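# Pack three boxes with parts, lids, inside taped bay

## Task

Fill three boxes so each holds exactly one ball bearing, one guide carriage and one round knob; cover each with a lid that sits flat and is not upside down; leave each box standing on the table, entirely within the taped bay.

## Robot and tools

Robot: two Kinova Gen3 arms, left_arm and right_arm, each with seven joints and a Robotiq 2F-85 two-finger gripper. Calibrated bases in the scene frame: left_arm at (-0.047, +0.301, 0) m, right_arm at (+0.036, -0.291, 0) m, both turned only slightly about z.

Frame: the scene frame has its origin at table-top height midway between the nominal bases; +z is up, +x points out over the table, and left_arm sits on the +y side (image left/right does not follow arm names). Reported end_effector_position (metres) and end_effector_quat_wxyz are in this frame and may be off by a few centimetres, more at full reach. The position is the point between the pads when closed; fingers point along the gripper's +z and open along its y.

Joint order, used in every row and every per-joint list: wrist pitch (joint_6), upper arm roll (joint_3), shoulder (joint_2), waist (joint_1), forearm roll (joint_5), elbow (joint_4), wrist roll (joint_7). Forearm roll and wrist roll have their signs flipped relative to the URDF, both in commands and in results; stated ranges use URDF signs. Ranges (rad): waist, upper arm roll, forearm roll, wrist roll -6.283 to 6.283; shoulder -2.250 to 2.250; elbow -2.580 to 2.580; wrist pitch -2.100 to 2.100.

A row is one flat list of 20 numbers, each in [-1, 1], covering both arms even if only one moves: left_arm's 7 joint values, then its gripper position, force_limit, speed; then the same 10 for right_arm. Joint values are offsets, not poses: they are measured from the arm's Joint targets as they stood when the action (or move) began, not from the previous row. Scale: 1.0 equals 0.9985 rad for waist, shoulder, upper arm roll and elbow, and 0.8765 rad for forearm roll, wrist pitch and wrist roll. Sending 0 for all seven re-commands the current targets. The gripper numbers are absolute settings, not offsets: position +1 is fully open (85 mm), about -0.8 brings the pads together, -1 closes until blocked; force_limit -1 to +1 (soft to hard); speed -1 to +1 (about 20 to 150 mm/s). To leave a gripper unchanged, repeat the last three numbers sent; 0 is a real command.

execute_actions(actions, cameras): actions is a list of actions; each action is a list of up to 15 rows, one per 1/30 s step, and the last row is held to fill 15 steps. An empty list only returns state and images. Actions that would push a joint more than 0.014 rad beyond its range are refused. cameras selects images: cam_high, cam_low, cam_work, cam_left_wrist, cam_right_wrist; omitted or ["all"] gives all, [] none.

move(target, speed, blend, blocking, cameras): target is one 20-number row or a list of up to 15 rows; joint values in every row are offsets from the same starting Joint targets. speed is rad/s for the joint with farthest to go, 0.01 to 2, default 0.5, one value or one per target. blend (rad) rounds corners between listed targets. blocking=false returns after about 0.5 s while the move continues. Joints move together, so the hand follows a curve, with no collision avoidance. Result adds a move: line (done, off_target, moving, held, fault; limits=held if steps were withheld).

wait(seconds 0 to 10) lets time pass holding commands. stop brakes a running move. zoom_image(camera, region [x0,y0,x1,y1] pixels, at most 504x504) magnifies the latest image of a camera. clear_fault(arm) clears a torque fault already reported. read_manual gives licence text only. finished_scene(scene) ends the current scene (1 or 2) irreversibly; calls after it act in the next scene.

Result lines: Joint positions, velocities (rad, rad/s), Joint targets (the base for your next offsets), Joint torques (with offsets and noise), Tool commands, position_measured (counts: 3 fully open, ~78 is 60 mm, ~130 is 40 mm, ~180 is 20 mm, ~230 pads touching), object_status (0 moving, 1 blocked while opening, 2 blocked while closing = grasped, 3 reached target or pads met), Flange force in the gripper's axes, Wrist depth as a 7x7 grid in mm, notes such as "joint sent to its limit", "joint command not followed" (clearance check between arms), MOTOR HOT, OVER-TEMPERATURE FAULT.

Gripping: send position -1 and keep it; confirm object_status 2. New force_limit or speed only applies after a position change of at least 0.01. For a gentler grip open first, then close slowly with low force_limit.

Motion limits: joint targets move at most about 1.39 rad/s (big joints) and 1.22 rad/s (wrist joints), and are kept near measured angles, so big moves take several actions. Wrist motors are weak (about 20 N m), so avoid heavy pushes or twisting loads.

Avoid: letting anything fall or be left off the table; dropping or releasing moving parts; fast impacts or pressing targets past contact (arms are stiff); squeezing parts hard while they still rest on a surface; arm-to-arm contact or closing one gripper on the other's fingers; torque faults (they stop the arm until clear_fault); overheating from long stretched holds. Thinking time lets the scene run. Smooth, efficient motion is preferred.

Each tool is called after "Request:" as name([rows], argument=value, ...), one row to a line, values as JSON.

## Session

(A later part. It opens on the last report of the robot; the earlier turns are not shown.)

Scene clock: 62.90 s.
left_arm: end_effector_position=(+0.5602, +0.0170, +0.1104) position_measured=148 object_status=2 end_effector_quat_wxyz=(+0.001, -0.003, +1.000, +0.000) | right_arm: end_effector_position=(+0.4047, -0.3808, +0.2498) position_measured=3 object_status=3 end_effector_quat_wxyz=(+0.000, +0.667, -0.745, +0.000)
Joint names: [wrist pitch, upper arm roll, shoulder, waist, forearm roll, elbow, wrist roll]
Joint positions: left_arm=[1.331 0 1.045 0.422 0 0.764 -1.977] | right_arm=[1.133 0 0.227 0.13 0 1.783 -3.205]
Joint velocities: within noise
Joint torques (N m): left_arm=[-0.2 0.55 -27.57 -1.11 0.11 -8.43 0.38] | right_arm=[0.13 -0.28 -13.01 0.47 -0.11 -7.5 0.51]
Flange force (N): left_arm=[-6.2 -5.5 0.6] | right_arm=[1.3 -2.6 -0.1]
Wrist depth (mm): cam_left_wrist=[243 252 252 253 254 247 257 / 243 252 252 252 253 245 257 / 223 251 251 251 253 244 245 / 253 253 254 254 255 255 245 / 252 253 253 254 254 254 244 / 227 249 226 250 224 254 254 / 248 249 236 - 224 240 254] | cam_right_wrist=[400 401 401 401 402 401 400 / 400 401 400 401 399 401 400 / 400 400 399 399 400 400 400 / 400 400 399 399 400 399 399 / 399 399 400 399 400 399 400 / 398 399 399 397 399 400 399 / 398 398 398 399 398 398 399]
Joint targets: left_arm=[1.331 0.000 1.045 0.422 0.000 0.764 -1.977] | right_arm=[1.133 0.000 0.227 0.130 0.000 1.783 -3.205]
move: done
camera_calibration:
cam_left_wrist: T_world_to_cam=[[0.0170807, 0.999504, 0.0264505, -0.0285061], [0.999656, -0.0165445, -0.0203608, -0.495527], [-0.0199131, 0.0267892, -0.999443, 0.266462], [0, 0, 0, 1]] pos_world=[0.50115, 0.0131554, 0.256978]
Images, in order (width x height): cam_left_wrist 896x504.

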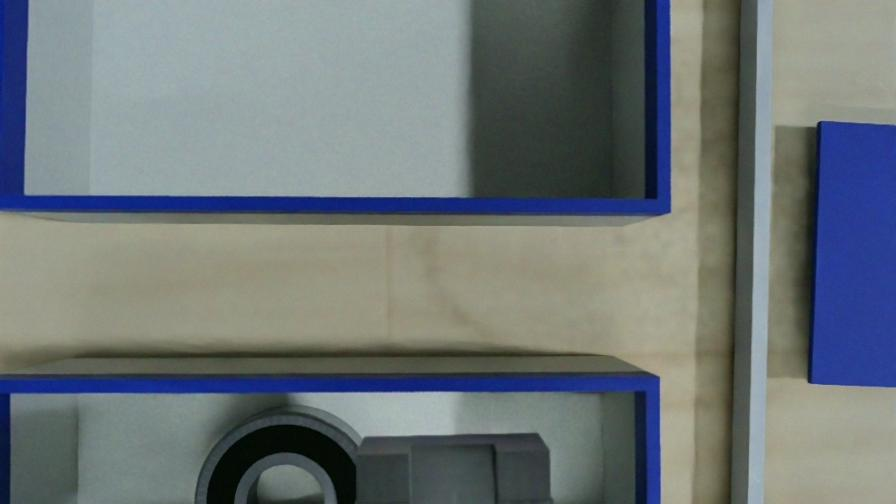

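Request:
move([
  [-0.1168,0,0.0521,-0.0072,0,0.0504,0.0173,-1,-0.6,-0.8,0,0,0,0,0,0,0,1,-0.8,-1],
  [-0.1436,0,0.0656,-0.0072,0,0.0604,0.0173,-1,-0.6,-0.8,0,0,0,0,0,0,0,1,-0.8,-1],
  [-0.1598,0,0.0744,-0.0072,0,0.0658,0.0173,0.012,-0.6,-0.8,0,0,0,0,0,0,0,1,-0.8,-1],
  [0.0602,0,-0.0105,-0.0072,0,-0.0424,0.0173,0.012,-0.6,-0.8,0,0,0,0,0,0,0,1,-0.8,-1],
  [0.1863,0,0.0827,-0.5096,0,-0.1988,0.5885,0.012,-0.6,-0.8,0,0,0,0,0,0,0,1,-0.8,-1],
  [0.1322,0,0.0827,-0.5096,0,-0.1988,0.5885,0.42,-0.6,-0.8,0,0,0,0,0,0,0,1,-0.8,-1],
], speed=[0.2,0.1,0.04,0.25,0.7,0.15], cameras=["cam_left_wrist","cam_work"])

Scene clock: 71.63 s.
left_arm: end_effector_position=(+0.6444, +0.3512, +0.1155) position_measured=76 object_status=0 end_effector_quat_wxyz=(+0.001, +0.001, +1.000, +0.000) | right_arm: end_effector_position=(+0.4047, -0.3808, +0.2498) position_measured=3 object_status=3 end_effector_quat_wxyz=(+0.000, +0.667, -0.745, +0.000)
Joint names: [wrist pitch, upper arm roll, shoulder, waist, forearm roll, elbow, wrist roll]
Joint positions: left_arm=[1.447 0 1.128 -0.087 0 0.565 -1.461] | right_arm=[1.133 0 0.227 0.13 0 1.783 -3.205]
Joint velocities: within noise
Joint torques (N m): left_arm=[-0.21 0.46 -27.83 -1.09 0.2 -8.34 0.35] | right_arm=[0.12 -0.31 -13.04 0.4 -0.08 -7.54 0.5]
Flange force (N): left_arm=[-10.1 -1.5 -1.0] | right_arm=[1.4 -2.6 0.0]
Wrist depth (mm): cam_left_wrist=[249 260 260 260 261 262 262 / 258 259 259 260 260 225 221 / 258 258 259 234 260 225 221 / 258 258 258 258 259 260 260 / 246 257 258 258 259 259 260 / 246 257 257 257 258 258 259 / 245 256 256 210 258 213 212] | cam_right_wrist=[401 400 401 400 401 401 401 / 400 400 400 401 400 401 400 / 400 399 400 400 401 400 400 / 399 400 399 400 399 400 399 / 398 399 401 400 399 399 399 / 398 399 399 398 398 399 400 / 398 398 398 398 399 399 399]
Joint targets: left_arm=[1.447 0.000 1.128 -0.087 0.000 0.565 -1.461] | right_arm=[1.133 0.000 0.227 0.130 0.000 1.783 -3.205]
move: done
camera_calibration:
cam_left_wrist: T_world_to_cam=[[0.0240731, 0.999342, 0.0271148, -0.36863], [0.999522, -0.0235334, -0.0200479, -0.571623], [-0.0193966, 0.0275845, -0.999431, 0.263691], [0, 0, 0, 1]] pos_world=[0.585339, 0.347662, 0.262077]
Images, in order (width x height): cam_work 896x504, cam_left_wrist 896x504.

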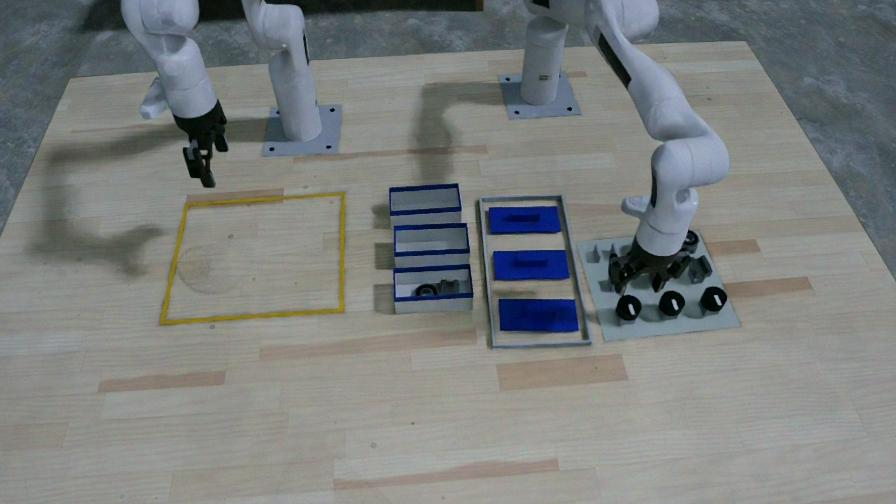

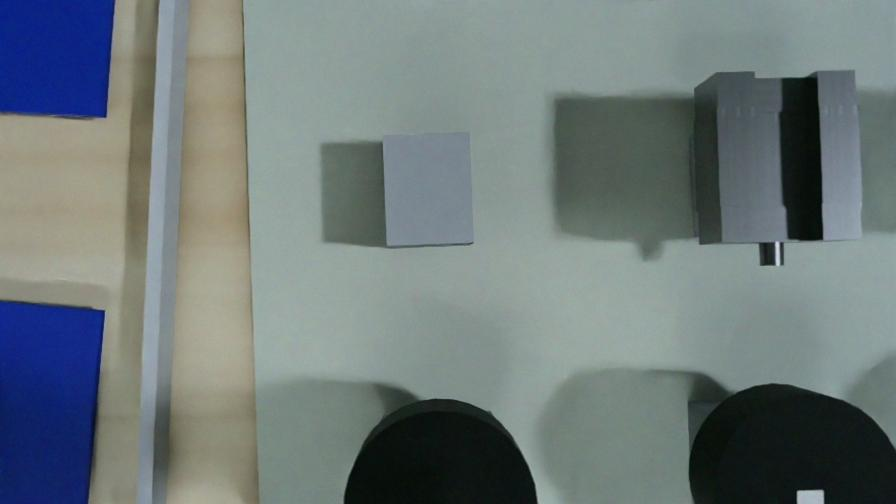

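Request:
move([
  [-0.1409,0,0.0441,0.0034,0,0.0795,-0.0038,0.42,-0.6,-0.8,0,0,0,0,0,0,0,1,-0.8,-1],
  [-0.1409,0,0.0441,0.0034,0,0.0795,-0.0038,-1,-0.6,-0.8,0,0,0,0,0,0,0,1,-0.8,-1],
  [0.0796,0,-0.0082,0.0034,0,-0.0617,-0.0038,-1,-0.6,-0.8,0,0,0,0,0,0,0,1,-0.8,-1],
  [0.0776,0,-0.0096,0.5664,0,-0.0586,-0.6452,-1,-0.6,-0.8,0,0,0,0,0,0,0,1,-0.8,-1],
  [-0.0275,0,0.0066,0.5664,0,0.0175,-0.6452,-1,-0.6,-0.8,0,0,0,0,0,0,0,1,-0.8,-1],
], speed=[0.2,0.1,0.25,0.7,0.15], cameras=["cam_left_wrist"])

Scene clock: 77.83 s.
left_arm: end_effector_position=(+0.5636, -0.0271, +0.1055) position_measured=123 object_status=2 end_effector_quat_wxyz=(+0.001, +0.001, +1.000, +0.000) | right_arm: end_effector_position=(+0.4047, -0.3808, +0.2498) position_measured=3 object_status=3 end_effector_quat_wxyz=(+0.000, +0.667, -0.745, +0.000)
Joint names: [wrist pitch, upper arm roll, shoulder, waist, forearm roll, elbow, wrist roll]
Joint positions: left_arm=[1.423 0 1.134 0.479 0 0.583 -2.027] | right_arm=[1.133 0 0.227 0.13 0 1.783 -3.205]
Joint velocities: within noise
Joint torques (N m): left_arm=[-0.22 0.58 -28.17 -1.16 0.1 -8.5 0.37] | right_arm=[0.09 -0.33 -12.99 0.43 -0.12 -7.57 0.52]
Flange force (N): left_arm=[-7.1 -6.5 -0.3] | right_arm=[1.4 -2.4 -0.1]
Wrist depth (mm): cam_left_wrist=[250 247 248 248 248 249 223 / 249 247 247 247 248 248 223 / 248 246 247 247 247 248 203 / 248 249 249 249 250 250 250 / 247 248 248 249 249 249 250 / 247 214 244 231 234 234 219 / 246 243 244 - 231 234 220] | cam_right_wrist=[400 401 401 400 401 401 401 / 400 400 400 401 401 400 400 / 400 400 400 401 399 401 401 / 400 399 400 400 400 400 400 / 398 399 400 399 399 399 400 / 398 398 399 399 400 400 400 / 398 399 399 398 398 397 399]
Joint targets: left_arm=[1.423 0.000 1.134 0.479 0.000 0.583 -2.027] | right_arm=[1.133 0.000 0.227 0.130 0.000 1.783 -3.205]
move: done
camera_calibration:
cam_left_wrist: T_world_to_cam=[[0.0241768, 0.999359, 0.0264074, 0.0116624], [0.999514, -0.0236433, -0.0203323, -0.49999], [-0.0196949, 0.0268861, -0.999444, 0.262698], [0, 0, 0, 1]] pos_world=[0.504638, -0.0305392, 0.252078]
Images, in order (width x height): cam_left_wrist 896x504.

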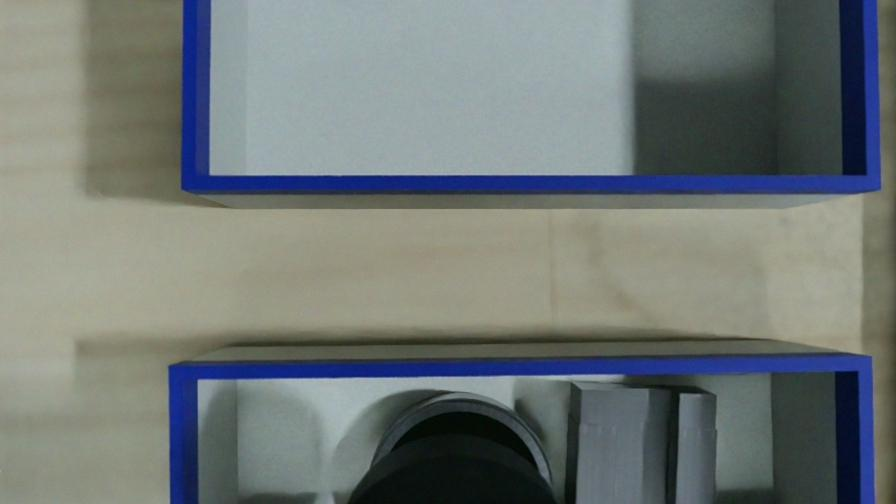

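Request:
zoom_image(camera="cam_left_wrist", region=[330, 340, 750, 504])

Scaled by 1.200 from the camera's 896x504 image, which has a finer 1280x720 frame.

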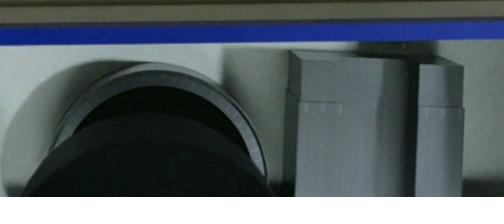

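Request:
move([
  [-0.0357,0,0.0140,-0.0050,0,0.0173,0.0056,-1,-0.6,-0.8,0,0,0,0,0,0,0,1,-0.8,-1],
  [-0.1218,0,0.0446,-0.0050,0,0.0623,0.0056,-1,-0.6,-0.8,0,0,0,0,0,0,0,1,-0.8,-1],
  [-0.1288,0,0.0477,-0.0050,0,0.0654,0.0056,0.16,-0.6,-0.8,0,0,0,0,0,0,0,1,-0.8,-1],
  [0.0788,0,-0.0090,-0.0050,0,-0.0602,0.0056,0.16,-0.6,-0.8,0,0,0,0,0,0,0,1,-0.8,-1],
  [-0.0577,0,-0.0548,-0.3236,0,0.1055,-0.99,0.16,-0.6,-0.8,0,0,0,0,0,0,0,1,-0.8,-1],
], speed=[0.15,0.1,0.03,0.25,0.7], cameras=["cam_left_wrist","cam_work"])

Scene clock: 87.00 s.
left_arm: end_effector_position=(+0.6234, +0.1855, +0.1105) position_measured=109 object_status=3 end_effector_quat_wxyz=(+0.000, -0.560, +0.828, -0.001) | right_arm: end_effector_position=(+0.4047, -0.3808, +0.2498) position_measured=3 object_status=3 end_effector_quat_wxyz=(+0.000, +0.667, -0.745, +0.000)
Joint names: [wrist pitch, upper arm roll, shoulder, waist, forearm roll, elbow, wrist roll]
Joint positions: left_arm=[1.373 0 1.08 0.156 0 0.688 -2.895] | right_arm=[1.133 0 0.227 0.13 0 1.783 -3.205]
Joint velocities: within noise
Joint torques (N m): left_arm=[-0.25 0.55 -27.42 -1.03 0.08 -8.26 0.37] | right_arm=[0.1 -0.3 -13.1 0.48 -0.16 -7.51 0.53]
Flange force (N): left_arm=[0.3 -9.1 -0.6] | right_arm=[1.4 -2.8 0.0]
Wrist depth (mm): cam_left_wrist=[251 252 253 254 255 256 247 / 251 252 253 254 255 245 246 / 251 251 252 253 254 245 245 / 250 251 241 242 255 245 232 / 250 251 241 242 254 255 242 / 250 250 241 242 254 254 244 / 250 250 241 220 254 255 245] | cam_right_wrist=[401 401 399 400 401 401 401 / 400 400 401 400 401 400 401 / 400 401 401 400 399 401 401 / 400 399 400 399 399 399 401 / 398 400 399 399 401 400 399 / 398 399 400 400 398 400 399 / 399 399 399 398 399 399 398]
Joint targets: left_arm=[1.373 0.000 1.080 0.156 0.000 0.688 -2.895] | right_arm=[1.133 0.000 0.227 0.130 0.000 1.783 -3.205]
move: done
camera_calibration:
cam_left_wrist: T_world_to_cam=[[-0.919135, 0.393098, 0.0257914, 0.498216], [0.392639, 0.919449, -0.021176, -0.351015], [-0.0320381, -0.00933684, -0.999443, 0.277517], [0, 0, 0, 1]] pos_world=[0.60464, 0.129483, 0.25708]
Images, in order (width x height): cam_work 896x504, cam_left_wrist 896x504.

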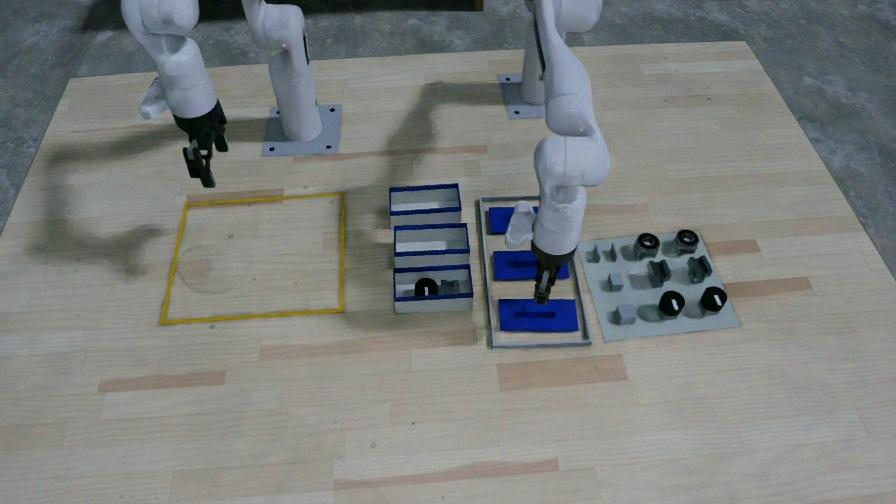

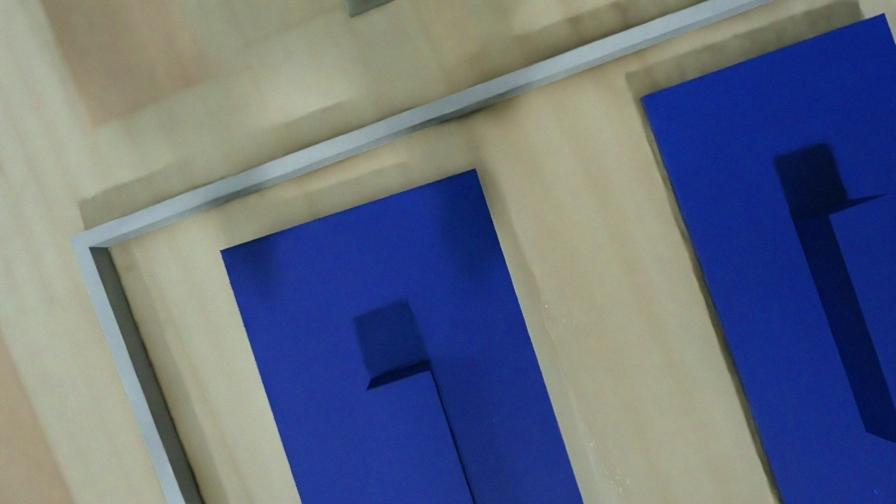

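Request:
move([
  [0.0743,0,0.0167,-0.0009,0,-0.0370,-0.3280,0.16,-0.6,-0.8,0,0,0,0,0,0,0,1,-0.8,-1],
  [0.0230,0,0.0167,-0.0009,0,-0.0370,-0.3280,0.16,-0.6,-0.8,0,0,0,0,0,0,0,1,-0.8,-1],
], speed=[0.5,0.15], cameras=["cam_left_wrist"])

Scene clock: 89.63 s.
left_arm: end_effector_position=(+0.6280, +0.1855, +0.1105) position_measured=109 object_status=3 end_effector_quat_wxyz=(+0.000, -0.674, +0.739, -0.001) | right_arm: end_effector_position=(+0.4047, -0.3808, +0.2498) position_measured=3 object_status=3 end_effector_quat_wxyz=(+0.000, +0.667, -0.745, +0.000)
Joint names: [wrist pitch, upper arm roll, shoulder, waist, forearm roll, elbow, wrist roll]
Joint positions: left_arm=[1.393 0 1.096 0.155 0 0.651 -3.182] | right_arm=[1.133 0 0.227 0.13 0 1.783 -3.205]
Joint velocities: within noise
Joint torques (N m): left_arm=[-0.25 0.53 -27.56 -1.06 0.09 -8.3 0.37] | right_arm=[0.11 -0.27 -12.99 0.4 -0.15 -7.52 0.53]
Flange force (N): left_arm=[2.9 -8.8 -0.7] | right_arm=[1.4 -2.5 -0.1]
Wrist depth (mm): cam_left_wrist=[250 252 252 253 255 256 257 / 250 251 252 253 254 255 257 / 250 251 252 242 254 255 246 / 250 250 242 242 254 255 245 / 250 250 241 242 254 255 245 / 250 250 241 223 243 255 244 / 249 250 241 220 243 255 245] | cam_right_wrist=[401 402 400 401 401 402 401 / 399 400 400 400 400 400 401 / 399 400 400 400 401 399 401 / 401 398 400 399 400 400 399 / 399 399 400 399 398 400 400 / 398 397 400 398 399 399 398 / 398 398 398 398 398 399 399]
Joint targets: left_arm=[1.393 0.000 1.096 0.155 0.000 0.651 -3.182] | right_arm=[1.133 0.000 0.227 0.130 0.000 1.783 -3.205]
move: done
camera_calibration:
cam_left_wrist: T_world_to_cam=[[-0.992991, 0.115353, 0.0257401, 0.600254], [0.114812, 0.993152, -0.0216209, -0.192019], [-0.0280579, -0.0185141, -0.999435, 0.276939], [0, 0, 0, 1]] pos_world=[0.625863, 0.12659, 0.25718]
Images, in order (width x height): cam_left_wrist 896x504.

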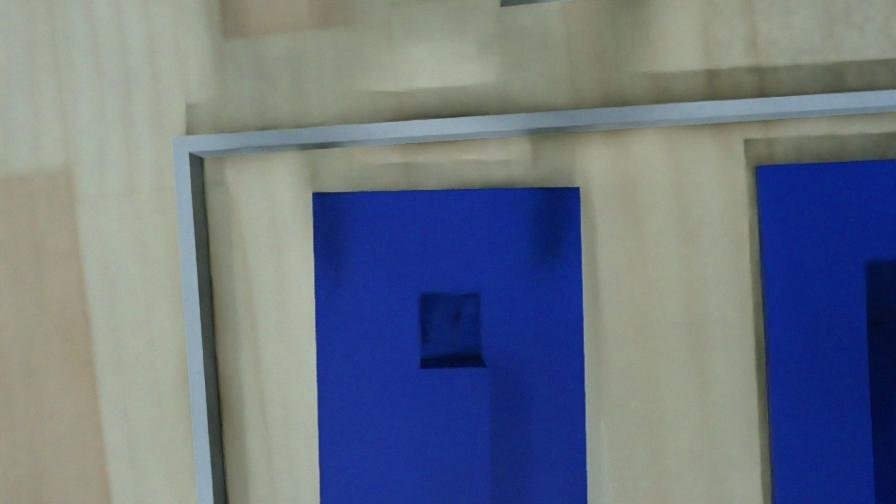

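Request:
move([
  [-0.1294,0,0.0405,-0.0002,0,0.0731,0,0.16,-0.6,-0.8,0,0,0,0,0,0,0,1,-0.8,-1],
  [-0.1804,0,0.0658,-0.0002,0,0.0926,0,-1,-0.7,-0.8,0,0,0,0,0,0,0,1,-0.8,-1],
  [0.0821,0,-0.0205,-0.0002,0,-0.0515,0,-1,-0.7,-0.8,0,0,0,0,0,0,0,1,-0.8,-1],
  [0.0449,0,-0.0480,0.2687,0,0.0086,-0.4088,-1,-0.7,-0.8,0,0,0,0,0,0,0,1,-0.8,-1],
  [-0.0522,0,-0.0246,0.2687,0,0.0704,-0.4088,-1,-0.7,-0.8,0,0,0,0,0,0,0,1,-0.8,-1],
], speed=[0.25,0.1,0.2,0.5,0.15], cameras=["cam_left_wrist"])

Scene clock: 97.80 s.
left_arm: end_effector_position=(+0.5661, +0.0138, +0.1055) position_measured=191 object_status=2 end_effector_quat_wxyz=(+0.000, +0.706, -0.708, +0.001) | right_arm: end_effector_position=(+0.4047, -0.3808, +0.2498) position_measured=3 object_status=3 end_effector_quat_wxyz=(+0.000, +0.667, -0.745, +0.000)
Joint names: [wrist pitch, upper arm roll, shoulder, waist, forearm roll, elbow, wrist roll]
Joint positions: left_arm=[1.347 0 1.072 0.423 0 0.721 -3.541] | right_arm=[1.133 0 0.227 0.13 0 1.783 -3.205]
Joint velocities: within noise
Joint torques (N m): left_arm=[-0.27 0.53 -27.7 -1.12 0.14 -8.46 0.36] | right_arm=[0.1 -0.27 -13 0.41 -0.14 -7.55 0.51]
Flange force (N): left_arm=[5.5 -6.3 0.2] | right_arm=[1.3 -2.5 -0.1]
Wrist depth (mm): cam_left_wrist=[244 245 246 247 247 249 250 / 244 245 243 244 229 247 210 / 244 245 - 244 243 247 210 / 245 245 - - - 247 210 / 245 245 - - - 247 210 / 244 246 - - - 248 210 / 245 246 - - - 234 211] | cam_right_wrist=[400 400 401 401 400 401 402 / 400 400 399 400 401 401 402 / 400 400 400 400 401 401 401 / 399 400 401 399 399 400 401 / 398 401 399 399 399 400 400 / 398 399 399 399 399 398 399 / 398 399 398 397 399 398 399]
Joint targets: left_arm=[1.347 0.000 1.072 0.423 0.000 0.721 -3.541] | right_arm=[1.133 0.000 0.227 0.130 0.000 1.783 -3.205]
move: done
camera_calibration:
cam_left_wrist: T_world_to_cam=[[-0.999335, 0.0256173, 0.0259552, 0.563566], [0.0250477, 0.999443, -0.0220355, 0.0362374], [-0.0265052, -0.0213708, -0.99942, 0.266164], [0, 0, 0, 1]] pos_world=[0.569339, -0.0449661, 0.25218]
Images, in order (width x height): cam_left_wrist 896x504.

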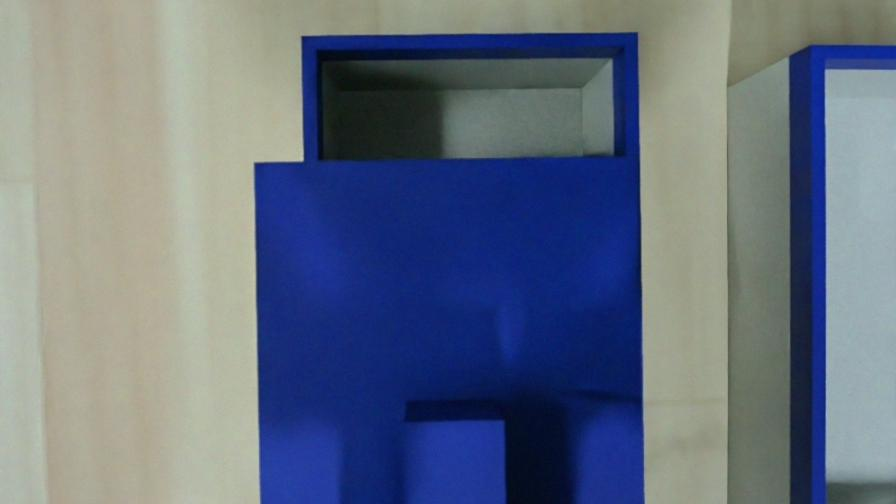

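Request:
zoom_image(camera="cam_left_wrist", region=[240, 10, 660, 220])

Scaled by 1.200 from the camera's 896x504 image, which has a finer 1280x720 frame.

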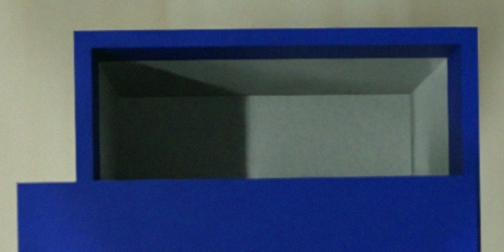

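Request:
move([
  [0.0487,0,0.0181,0.0309,0,-0.0159,-0.0323,-1,-0.7,-0.8,0,0,0,0,0,0,0,1,-0.8,-1],
  [-0.0024,0,0.0181,0.0309,0,-0.0159,-0.0323,-1,-0.7,-0.8,0,0,0,0,0,0,0,1,-0.8,-1],
], speed=[0.2,0.1], cameras=["cam_left_wrist"])

Request:
zoom_image(camera="cam_left_wrist", region=[240, 70, 660, 280])

Scene clock: 100.57 s.
left_arm: end_effector_position=(+0.5600, -0.0064, +0.0982) position_measured=191 object_status=2 end_effector_quat_wxyz=(+0.000, +0.705, -0.709, +0.001) | right_arm: end_effector_position=(+0.4047, -0.3808, +0.2498) position_measured=3 object_status=3 end_effector_quat_wxyz=(+0.000, +0.667, -0.745, +0.000)
Joint names: [wrist pitch, upper arm roll, shoulder, waist, forearm roll, elbow, wrist roll]
Joint positions: left_arm=[1.345 0 1.09 0.454 0 0.706 -3.569] | right_arm=[1.133 0 0.227 0.13 0 1.783 -3.205]
Joint velocities: within noise
Joint torques (N m): left_arm=[-0.29 0.54 -27.88 -1.16 0.07 -8.43 0.36] | right_arm=[0.11 -0.35 -13.03 0.4 -0.16 -7.55 0.51]
Flange force (N): left_arm=[5.9 -6.6 0.2] | right_arm=[1.5 -2.5 0.0]
Wrist depth (mm): cam_left_wrist=[237 239 240 241 241 243 244 / 238 239 239 241 242 243 244 / 238 238 239 - - 230 241 / 237 238 - - - 218 241 / 237 238 - - - 231 241 / 238 238 - - - 231 241 / 237 238 - - - 231 240] | cam_right_wrist=[400 400 400 402 400 401 401 / 399 400 400 401 401 401 400 / 400 400 399 400 399 400 400 / 399 400 400 400 400 400 399 / 398 399 400 399 399 400 399 / 399 399 399 398 400 398 399 / 398 398 399 398 399 400 398]
Joint targets: left_arm=[1.345 0.000 1.090 0.454 0.000 0.706 -3.569] | right_arm=[1.133 0.000 0.227 0.130 0.000 1.783 -3.205]
move: done
camera_calibration:
cam_left_wrist: T_world_to_cam=[[-0.999266, 0.0281208, 0.0260321, 0.558181], [0.0275465, 0.999375, -0.0221622, 0.0550443], [-0.0266391, -0.0214288, -0.999415, 0.258342], [0, 0, 0, 1]] pos_world=[0.563137, -0.0651704, 0.24488]
Images, in order (width x height): cam_left_wrist 896x504.

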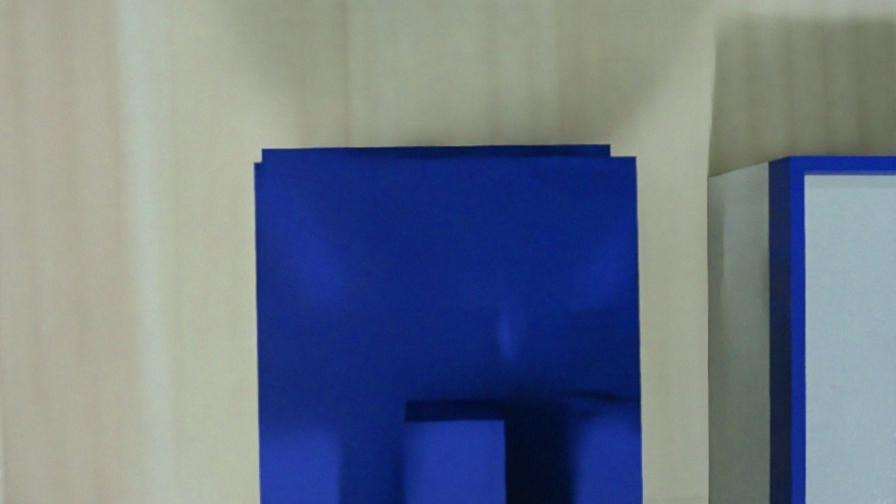

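Scaled by 1.200 from the camera's 896x504 image, which has a finer 1280x720 frame.

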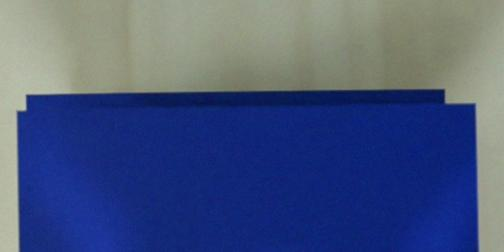

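Request:
move([
  [0.0682,0,0.0133,0.0054,0,-0.0294,-0.0062,-1,-0.7,-0.8,0,0,0,0,0,0,0,1,-0.8,-1],
  [0.0183,0,0.0133,0.0054,0,-0.0294,-0.0062,-1,-0.7,-0.8,0,0,0,0,0,0,0,1,-0.8,-1],
], speed=[0.2,0.1], cameras=["cam_left_wrist"])

Request:
zoom_image(camera="cam_left_wrist", region=[240, 70, 660, 280])

Scene clock: 103.20 s.
left_arm: end_effector_position=(+0.5616, -0.0112, +0.0981) position_measured=191 object_status=2 end_effector_quat_wxyz=(+0.000, +0.705, -0.709, +0.001) | right_arm: end_effector_position=(+0.4047, -0.3808, +0.2498) position_measured=3 object_status=3 end_effector_quat_wxyz=(+0.000, +0.667, -0.745, +0.000)
Joint names: [wrist pitch, upper arm roll, shoulder, waist, forearm roll, elbow, wrist roll]
Joint positions: left_arm=[1.361 0 1.103 0.459 0 0.676 -3.574] | right_arm=[1.133 0 0.227 0.13 0 1.783 -3.205]
Joint velocities: within noise
Joint torques (N m): left_arm=[-0.29 0.55 -28.04 -1.09 0.1 -8.45 0.34] | right_arm=[0.12 -0.29 -13.11 0.39 -0.14 -7.53 0.54]
Flange force (N): left_arm=[6.0 -7.1 0.1] | right_arm=[1.5 -2.8 0.1]
Wrist depth (mm): cam_left_wrist=[237 238 239 240 241 242 244 / 237 238 239 240 241 242 243 / 237 238 - 240 - 242 243 / 238 238 - - - 222 200 / 237 238 - - - 235 200 / 237 238 - - - 236 201 / 237 238 - - - 236 201] | cam_right_wrist=[401 400 400 402 401 401 400 / 401 400 401 401 399 400 401 / 400 400 399 401 399 400 399 / 399 401 400 398 401 399 399 / 399 398 400 401 399 399 400 / 398 398 398 399 400 399 400 / 397 399 399 397 398 399 398]
Joint targets: left_arm=[1.361 0.000 1.103 0.459 0.000 0.676 -3.574] | right_arm=[1.133 0.000 0.227 0.130 0.000 1.783 -3.205]
move: done
camera_calibration:
cam_left_wrist: T_world_to_cam=[[-0.999265, 0.0281191, 0.0260349, 0.559917], [0.0275475, 0.999377, -0.0220623, 0.05977], [-0.0266391, -0.0213289, -0.999418, 0.258189], [0, 0, 0, 1]] pos_world=[0.564737, -0.0699703, 0.24478]
Images, in order (width x height): cam_left_wrist 896x504.

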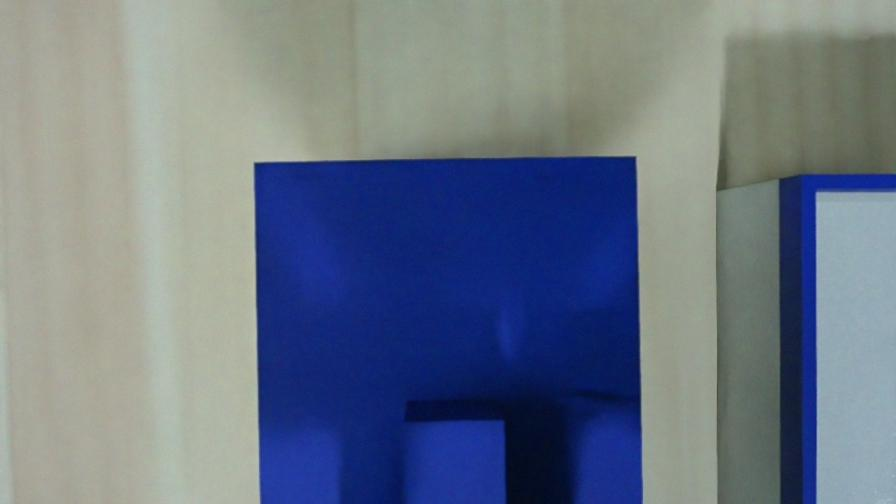

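Scaled by 1.200 from the camera's 896x504 image, which has a finer 1280x720 frame.

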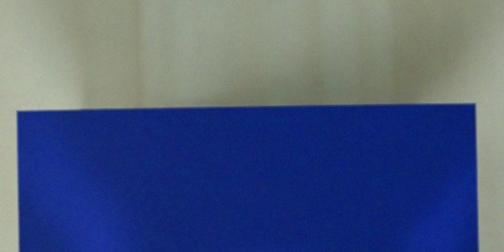

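Request:
move([
  [-0.0013,0,-0.0010,0.0018,0,0.0022,-0.0021,-1,-0.7,-0.8,0,0,0,0,0,0,0,1,-0.8,-1],
  [-0.0237,0,0.0062,0.0018,0,0.0146,-0.0021,-1,-0.7,-0.8,0,0,0,0,0,0,0,1,-0.8,-1],
  [-0.0350,0,0.0101,0.0018,0,0.0207,-0.0021,-1,-0.7,-0.8,0,0,0,0,0,0,0,1,-0.8,-1],
], speed=[0.1,0.05,0.015], cameras=["cam_left_wrist"])

Request:
zoom_image(camera="cam_left_wrist", region=[240, 70, 660, 280])

Scene clock: 106.23 s.
left_arm: end_effector_position=(+0.5608, -0.0122, +0.0849) position_measured=191 object_status=2 end_effector_quat_wxyz=(+0.000, +0.705, -0.709, +0.001) | right_arm: end_effector_position=(+0.4047, -0.3808, +0.2498) position_measured=3 object_status=3 end_effector_quat_wxyz=(+0.000, +0.667, -0.745, +0.000)
Joint names: [wrist pitch, upper arm roll, shoulder, waist, forearm roll, elbow, wrist roll]
Joint positions: left_arm=[1.33 0 1.113 0.461 0 0.697 -3.576] | right_arm=[1.133 0 0.227 0.13 0 1.783 -3.205]
Joint velocities: within noise
Joint torques (N m): left_arm=[-0.4 0.56 -26.23 -0.85 0.11 -7.69 0.33] | right_arm=[0.13 -0.27 -13.04 0.39 -0.12 -7.54 0.51]
Flange force (N): left_arm=[5.3 -6.5 -2.4] | right_arm=[1.4 -2.6 0.1]
Wrist depth (mm): cam_left_wrist=[224 225 226 227 228 228 229 / 224 225 226 227 228 229 230 / 225 225 - 227 - 229 229 / 224 225 - - - 222 190 / 225 225 - - - 229 191 / 225 226 - - - 229 200 / 225 225 - - - 229 200] | cam_right_wrist=[400 400 401 401 400 402 402 / 401 400 400 400 400 401 401 / 399 401 399 400 399 399 400 / 398 401 399 400 400 399 399 / 398 400 399 400 399 399 399 / 398 398 399 398 399 398 398 / 398 399 399 398 399 399 399]
Joint targets: left_arm=[1.330 0.000 1.113 0.461 0.000 0.697 -3.576] | right_arm=[1.133 0.000 0.227 0.130 0.000 1.783 -3.205]
move: done
camera_calibration:
cam_left_wrist: T_world_to_cam=[[-0.999265, 0.0281191, 0.0260349, 0.559489], [0.0275475, 0.999377, -0.0220623, 0.0605002], [-0.0266391, -0.0213289, -0.999418, 0.244954], [0, 0, 0, 1]] pos_world=[0.563937, -0.0709703, 0.23158]
Images, in order (width x height): cam_left_wrist 896x504.

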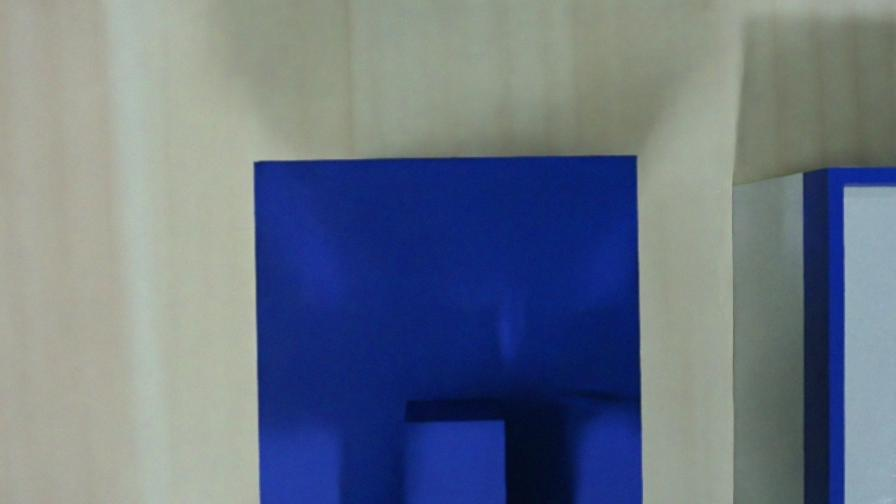

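Scaled by 1.200 from the camera's 896x504 image, which has a finer 1280x720 frame.

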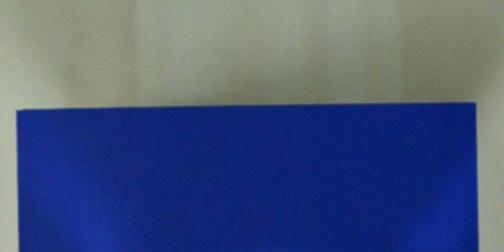

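Request:
move([
  [0,0,0,0,0,0,0,0.2,-0.7,-0.8,0,0,0,0,0,0,0,1,-0.8,-1],
  [0.1842,0,-0.0416,0,0,-0.1201,0,0.2,-0.7,-0.8,0,0,0,0,0,0,0,1,-0.8,-1],
  [-0.3452,0,-0.3676,-0.7237,0,0.6705,-0.9722,0.42,-0.6,-0.8,-0.0163,0,0.1939,-0.2974,0,-0.1796,0.2124,1,-0.8,-1],
], speed=[0.1,0.15,0.7], cameras=["cam_left_wrist","cam_right_wrist","cam_work"])

Scene clock: 113.50 s.
left_arm: end_effector_position=(+0.4935, +0.4324, +0.1204) position_measured=76 object_status=0 end_effector_quat_wxyz=(+0.000, +1.000, +0.000, +0.001) | right_arm: end_effector_position=(+0.4894, -0.2597, +0.2199) position_measured=3 object_status=3 end_effector_quat_wxyz=(+0.000, +0.707, -0.707, +0.000)
Joint names: [wrist pitch, upper arm roll, shoulder, waist, forearm roll, elbow, wrist roll]
Joint positions: left_arm=[1.028 0 0.746 -0.262 0 1.366 -4.428] | right_arm=[1.118 0 0.42 -0.167 0 1.604 -3.019]
Joint velocities: within noise
Joint torques (N m): left_arm=[-0.3 0.4 -22.24 -1.09 0.16 -7.18 0.33] | right_arm=[0.13 -0.31 -16.8 0.42 -0.06 -7.36 0.53]
Flange force (N): left_arm=[5.3 1.5 0.1] | right_arm=[0.4 -3.7 0.1]
Wrist depth (mm): cam_left_wrist=[260 261 262 261 262 262 263 / 261 261 262 262 262 262 263 / 219 261 262 218 262 254 263 / 218 262 262 219 263 263 264 / 262 262 263 263 263 263 264 / 262 262 263 263 263 264 264 / 224 229 263 225 263 264 263] | cam_right_wrist=[365 366 368 369 369 369 371 / 365 366 367 369 370 370 372 / 365 366 368 369 370 370 370 / 365 366 367 368 369 370 372 / 366 366 368 368 370 370 371 / 366 368 367 369 370 371 371 / 366 368 367 369 370 371 371]
Joint targets: left_arm=[1.028 0.000 0.746 -0.262 0.000 1.366 -4.428] | right_arm=[1.118 0.000 0.420 -0.167 0.000 1.604 -3.019]
move: done
camera_calibration:
cam_left_wrist: T_world_to_cam=[[-0.0239451, -0.99935, 0.0269513, 0.441579], [-0.999469, 0.0233346, -0.0227422, 0.547775], [0.0220985, -0.0274816, -0.999378, 0.266689], [0, 0, 0, 1]] pos_world=[0.552164, 0.435839, 0.267079]
cam_right_wrist: T_world_to_cam=[[-0.999546, -0.0047251, 0.0297456, 0.477057], [-0.00494441, 0.999961, -0.00730343, 0.317475], [-0.02971, -0.00744719, -0.999531, 0.381447], [0, 0, 0, 1]] pos_world=[0.489743, -0.312368, 0.369397]
Images, in order (width x height): cam_work 896x504, cam_left_wrist 896x504, cam_right_wrist 896x504.

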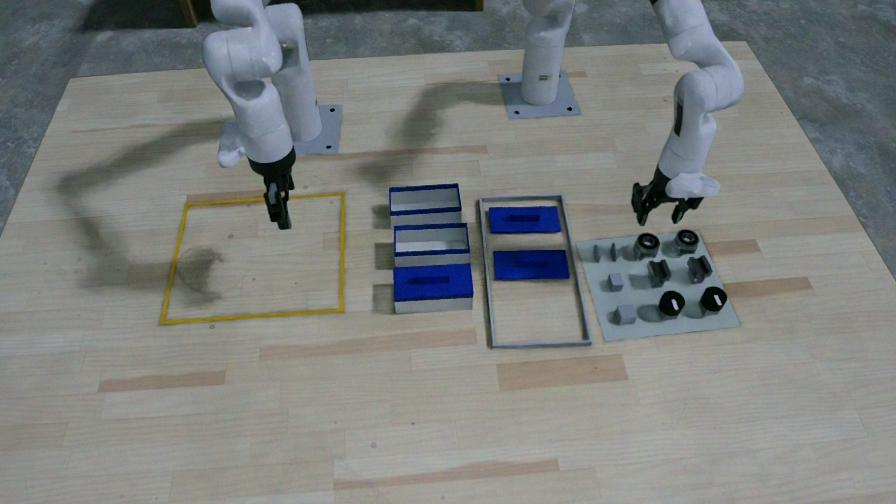

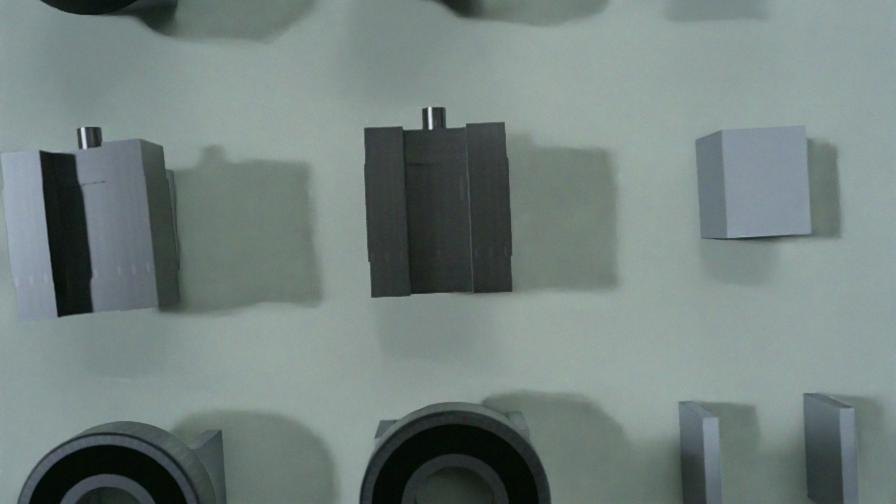

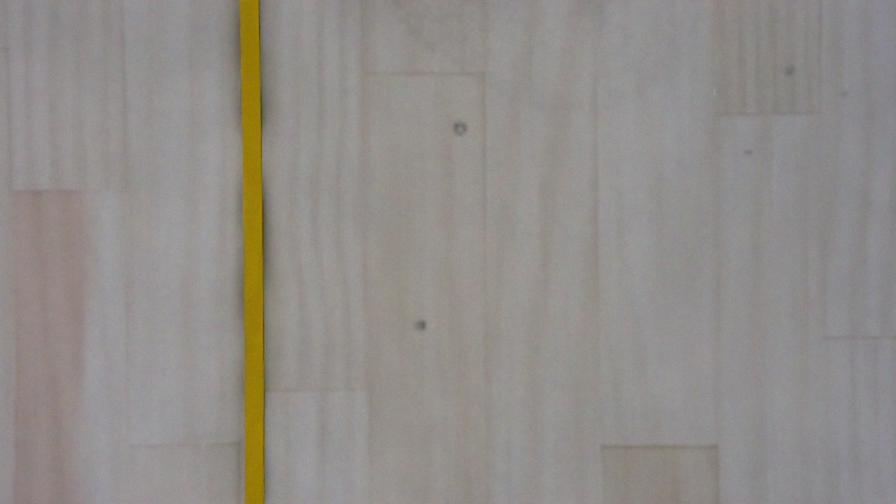

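Request:
move([
  [-0.1991,0,0.1029,0.0002,0,0.0720,0,0.42,-0.6,-0.8,0,0,0,0,0,0,0,1,-0.8,-1],
  [-0.1991,0,0.1029,0.0002,0,0.0720,0,-1,-0.6,-0.8,0,0,0,0,0,0,0,1,-0.8,-1],
  [0.0222,0,-0.0168,0.0002,0,-0.0026,0,-1,-0.6,-0.8,-0.0212,0,0.3931,-0.4145,0,-0.3744,0.4721,1,-0.8,-1],
], speed=[0.2,0.1,0.4], cameras=["cam_left_wrist","cam_right_wrist"])

Scene clock: 119.03 s.
left_arm: end_effector_position=(+0.4914, +0.4316, +0.1304) position_measured=115 object_status=2 end_effector_quat_wxyz=(+0.000, +1.000, -0.001, +0.001) | right_arm: end_effector_position=(+0.5513, -0.0128, +0.1198) position_measured=3 object_status=3 end_effector_quat_wxyz=(+0.000, +0.707, -0.707, +0.000)
Joint names: [wrist pitch, upper arm roll, shoulder, waist, forearm roll, elbow, wrist roll]
Joint positions: left_arm=[1.047 0 0.729 -0.261 0 1.364 -4.428] | right_arm=[1.1 0 0.813 -0.58 0 1.23 -2.605]
Joint velocities: within noise
Joint torques (N m): left_arm=[-0.41 0.41 -22.81 -1.08 0.19 -7.57 0.36] | right_arm=[0.27 -0.13 -23.41 0.3 -0.09 -7.28 0.53]
Flange force (N): left_arm=[5.8 1.4 1.0] | right_arm=[-1.8 -4.4 1.2]
Wrist depth (mm): cam_left_wrist=[241 273 273 274 274 274 274 / 273 273 274 273 274 274 274 / 241 273 273 230 274 273 274 / 237 273 273 229 274 274 274 / 237 273 273 238 273 273 274 / 273 273 273 273 273 274 273 / 236 237 273 273 273 273 273] | cam_right_wrist=[265 266 267 268 269 270 271 / 265 265 267 268 269 270 271 / 265 266 267 267 269 270 270 / 265 266 209 209 210 237 267 / 265 266 208 210 210 235 268 / 265 265 208 208 210 250 268 / 264 266 208 187 210 249 268]
Joint targets: left_arm=[1.047 0.000 0.729 -0.261 0.000 1.364 -4.428] | right_arm=[1.100 0.000 0.813 -0.580 0.000 1.230 -2.605]
move: done
camera_calibration:
cam_left_wrist: T_world_to_cam=[[-0.0241431, -0.999342, 0.0270519, 0.440637], [-0.999467, 0.0235331, -0.0226467, 0.545806], [0.0219952, -0.0275842, -0.999377, 0.276811], [0, 0, 0, 1]] pos_world=[0.550064, 0.435138, 0.277079]
cam_right_wrist: T_world_to_cam=[[-0.999544, -0.00451579, 0.0298461, 0.543059], [-0.00474478, 0.99996, -0.00760579, 0.070131], [-0.0298105, -0.00774394, -0.999526, 0.285106], [0, 0, 0, 1]] pos_world=[0.551644, -0.065468, 0.269296]
Images, in order (width x height): cam_left_wrist 896x504, cam_right_wrist 896x504.

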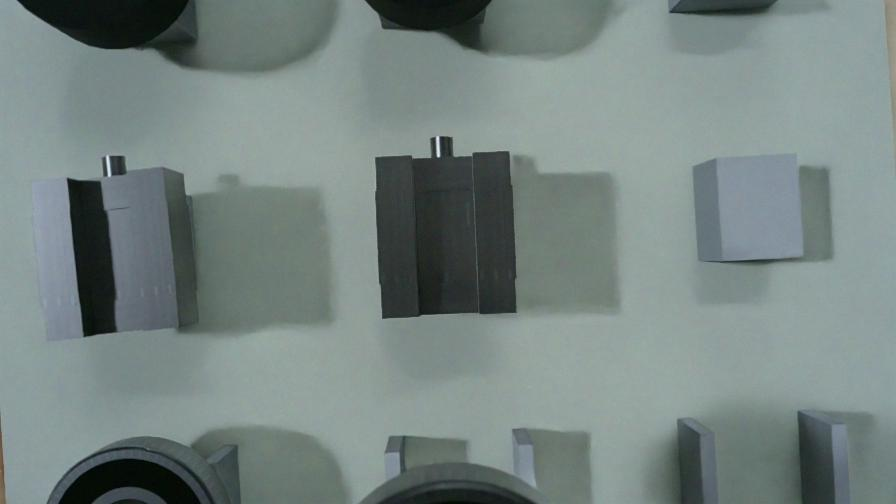

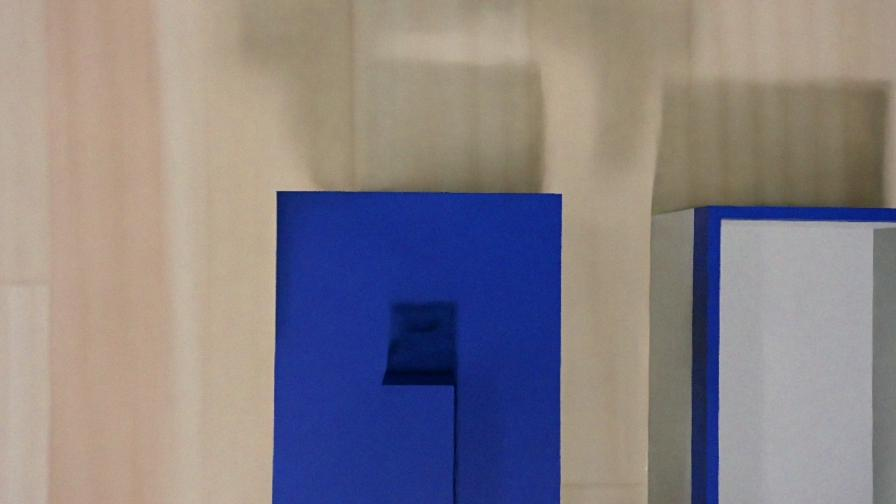

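Request:
move([
  [0,0,0,0,0,0,0,-1,-0.6,-0.8,-0.1027,0,0.0803,-0.0038,0,0.0098,0.0135,1,-0.8,-1],
  [0,0,0,0,0,0,0,-1,-0.6,-0.8,-0.1819,0,0.1283,-0.0038,0,0.0313,0.0135,-1,-0.8,-1],
  [0,0,0,0,0,0,0,-1,-0.6,-0.8,0.1181,0,-0.0172,-0.0038,0,-0.0866,0.0135,-1,-0.8,-1],
  [0.1175,0,0.0975,0.82,0,-0.2006,-0.9345,-1,-0.6,-0.8,-0.2588,0,-0.3892,0.9246,0,0.6163,0.7390,-1,-0.8,-1],
  [0.0660,0,0.1191,0.82,0,-0.1771,-0.9345,-1,-0.6,-0.8,-0.2588,0,-0.3892,0.9246,0,0.6163,0.7390,-1,-0.8,-1],
], speed=[0.25,0.1,0.25,0.45,0.15], cameras=["cam_left_wrist","cam_right_wrist","cam_work"])

Scene clock: 128.67 s.
left_arm: end_effector_position=(+0.4538, -0.0252, +0.1109) position_measured=115 object_status=2 end_effector_quat_wxyz=(+0.000, +1.000, +0.000, +0.001) | right_arm: end_effector_position=(+0.4097, -0.4696, +0.1547) position_measured=50 object_status=2 end_effector_quat_wxyz=(+0.000, +0.000, +1.000, +0.000)
Joint names: [wrist pitch, upper arm roll, shoulder, waist, forearm roll, elbow, wrist roll]
Joint positions: left_arm=[1.105 0 0.848 0.557 0 1.187 -5.247] | right_arm=[0.873 0 0.424 0.343 0 1.845 -1.957]
Joint velocities: within noise
Joint torques (N m): left_arm=[-0.32 0.42 -24.63 -1.12 0.19 -7.82 0.36] | right_arm=[0.23 -0.11 -17.28 0.42 -0.1 -7.14 0.5]
Flange force (N): left_arm=[3.2 5.1 1.1] | right_arm=[-2.6 -1.8 5.0]
Wrist depth (mm): cam_left_wrist=[254 253 253 253 253 253 253 / 254 254 253 253 253 253 253 / 254 254 253 254 253 253 253 / 254 254 254 254 253 253 253 / 254 254 254 254 254 253 253 / 212 210 251 251 250 209 253 / 234 252 251 251 251 223 254] | cam_right_wrist=[304 304 305 305 306 306 306 / 304 304 304 305 305 305 306 / 302 - - - - - 306 / 303 - - - - - 306 / 302 - - - - - 304 / 302 - - - - - 305 / 302 - - - - - 304]
Joint targets: left_arm=[1.105 0.000 0.848 0.557 0.000 1.187 -5.247] | right_arm=[0.873 0.000 0.424 0.343 0.000 1.845 -1.957]
move: done
camera_calibration:
cam_left_wrist: T_world_to_cam=[[-0.0237462, -0.999324, 0.0280594, -0.0165092], [-0.99948, 0.0231191, -0.0224657, 0.518482], [0.0218018, -0.0285783, -0.999354, 0.245725], [0, 0, 0, 1]] pos_world=[0.512464, -0.0214625, 0.257677]
cam_right_wrist: T_world_to_cam=[[-0.00450154, 0.999556, 0.0294485, 0.462284], [0.999956, 0.00474221, -0.00810773, -0.352322], [-0.00824378, 0.0294107, -0.999533, 0.320814], [0, 0, 0, 1]] pos_world=[0.357032, -0.469843, 0.304194]
Images, in order (width x height): cam_work 896x504, cam_left_wrist 896x504, cam_right_wrist 896x504.

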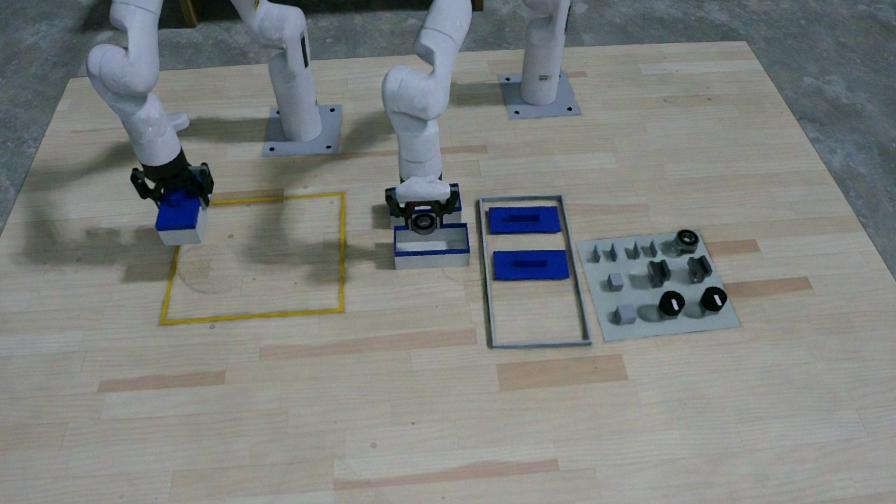

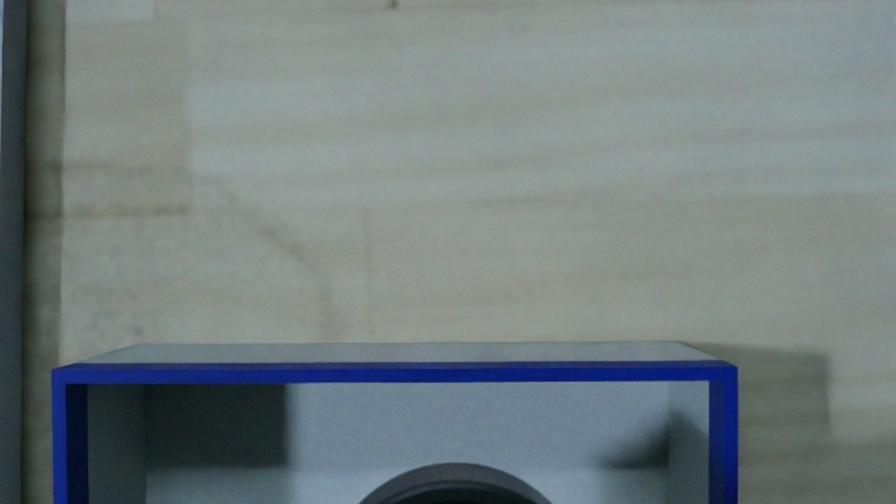

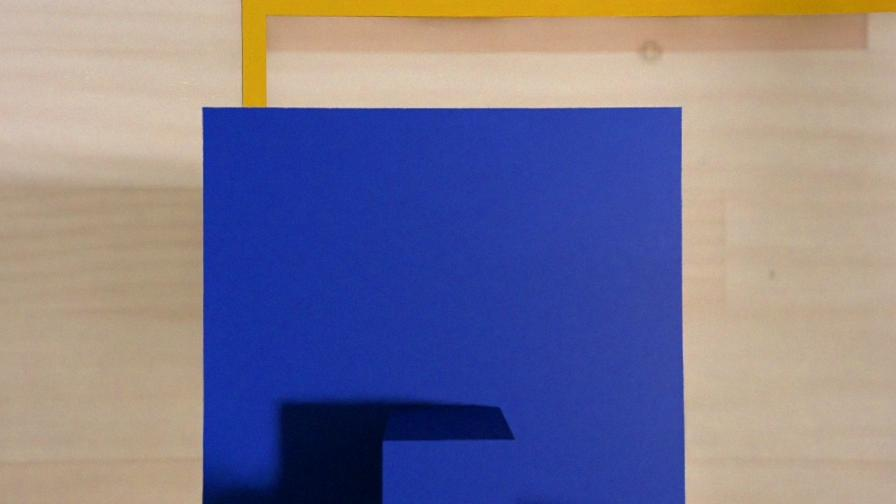

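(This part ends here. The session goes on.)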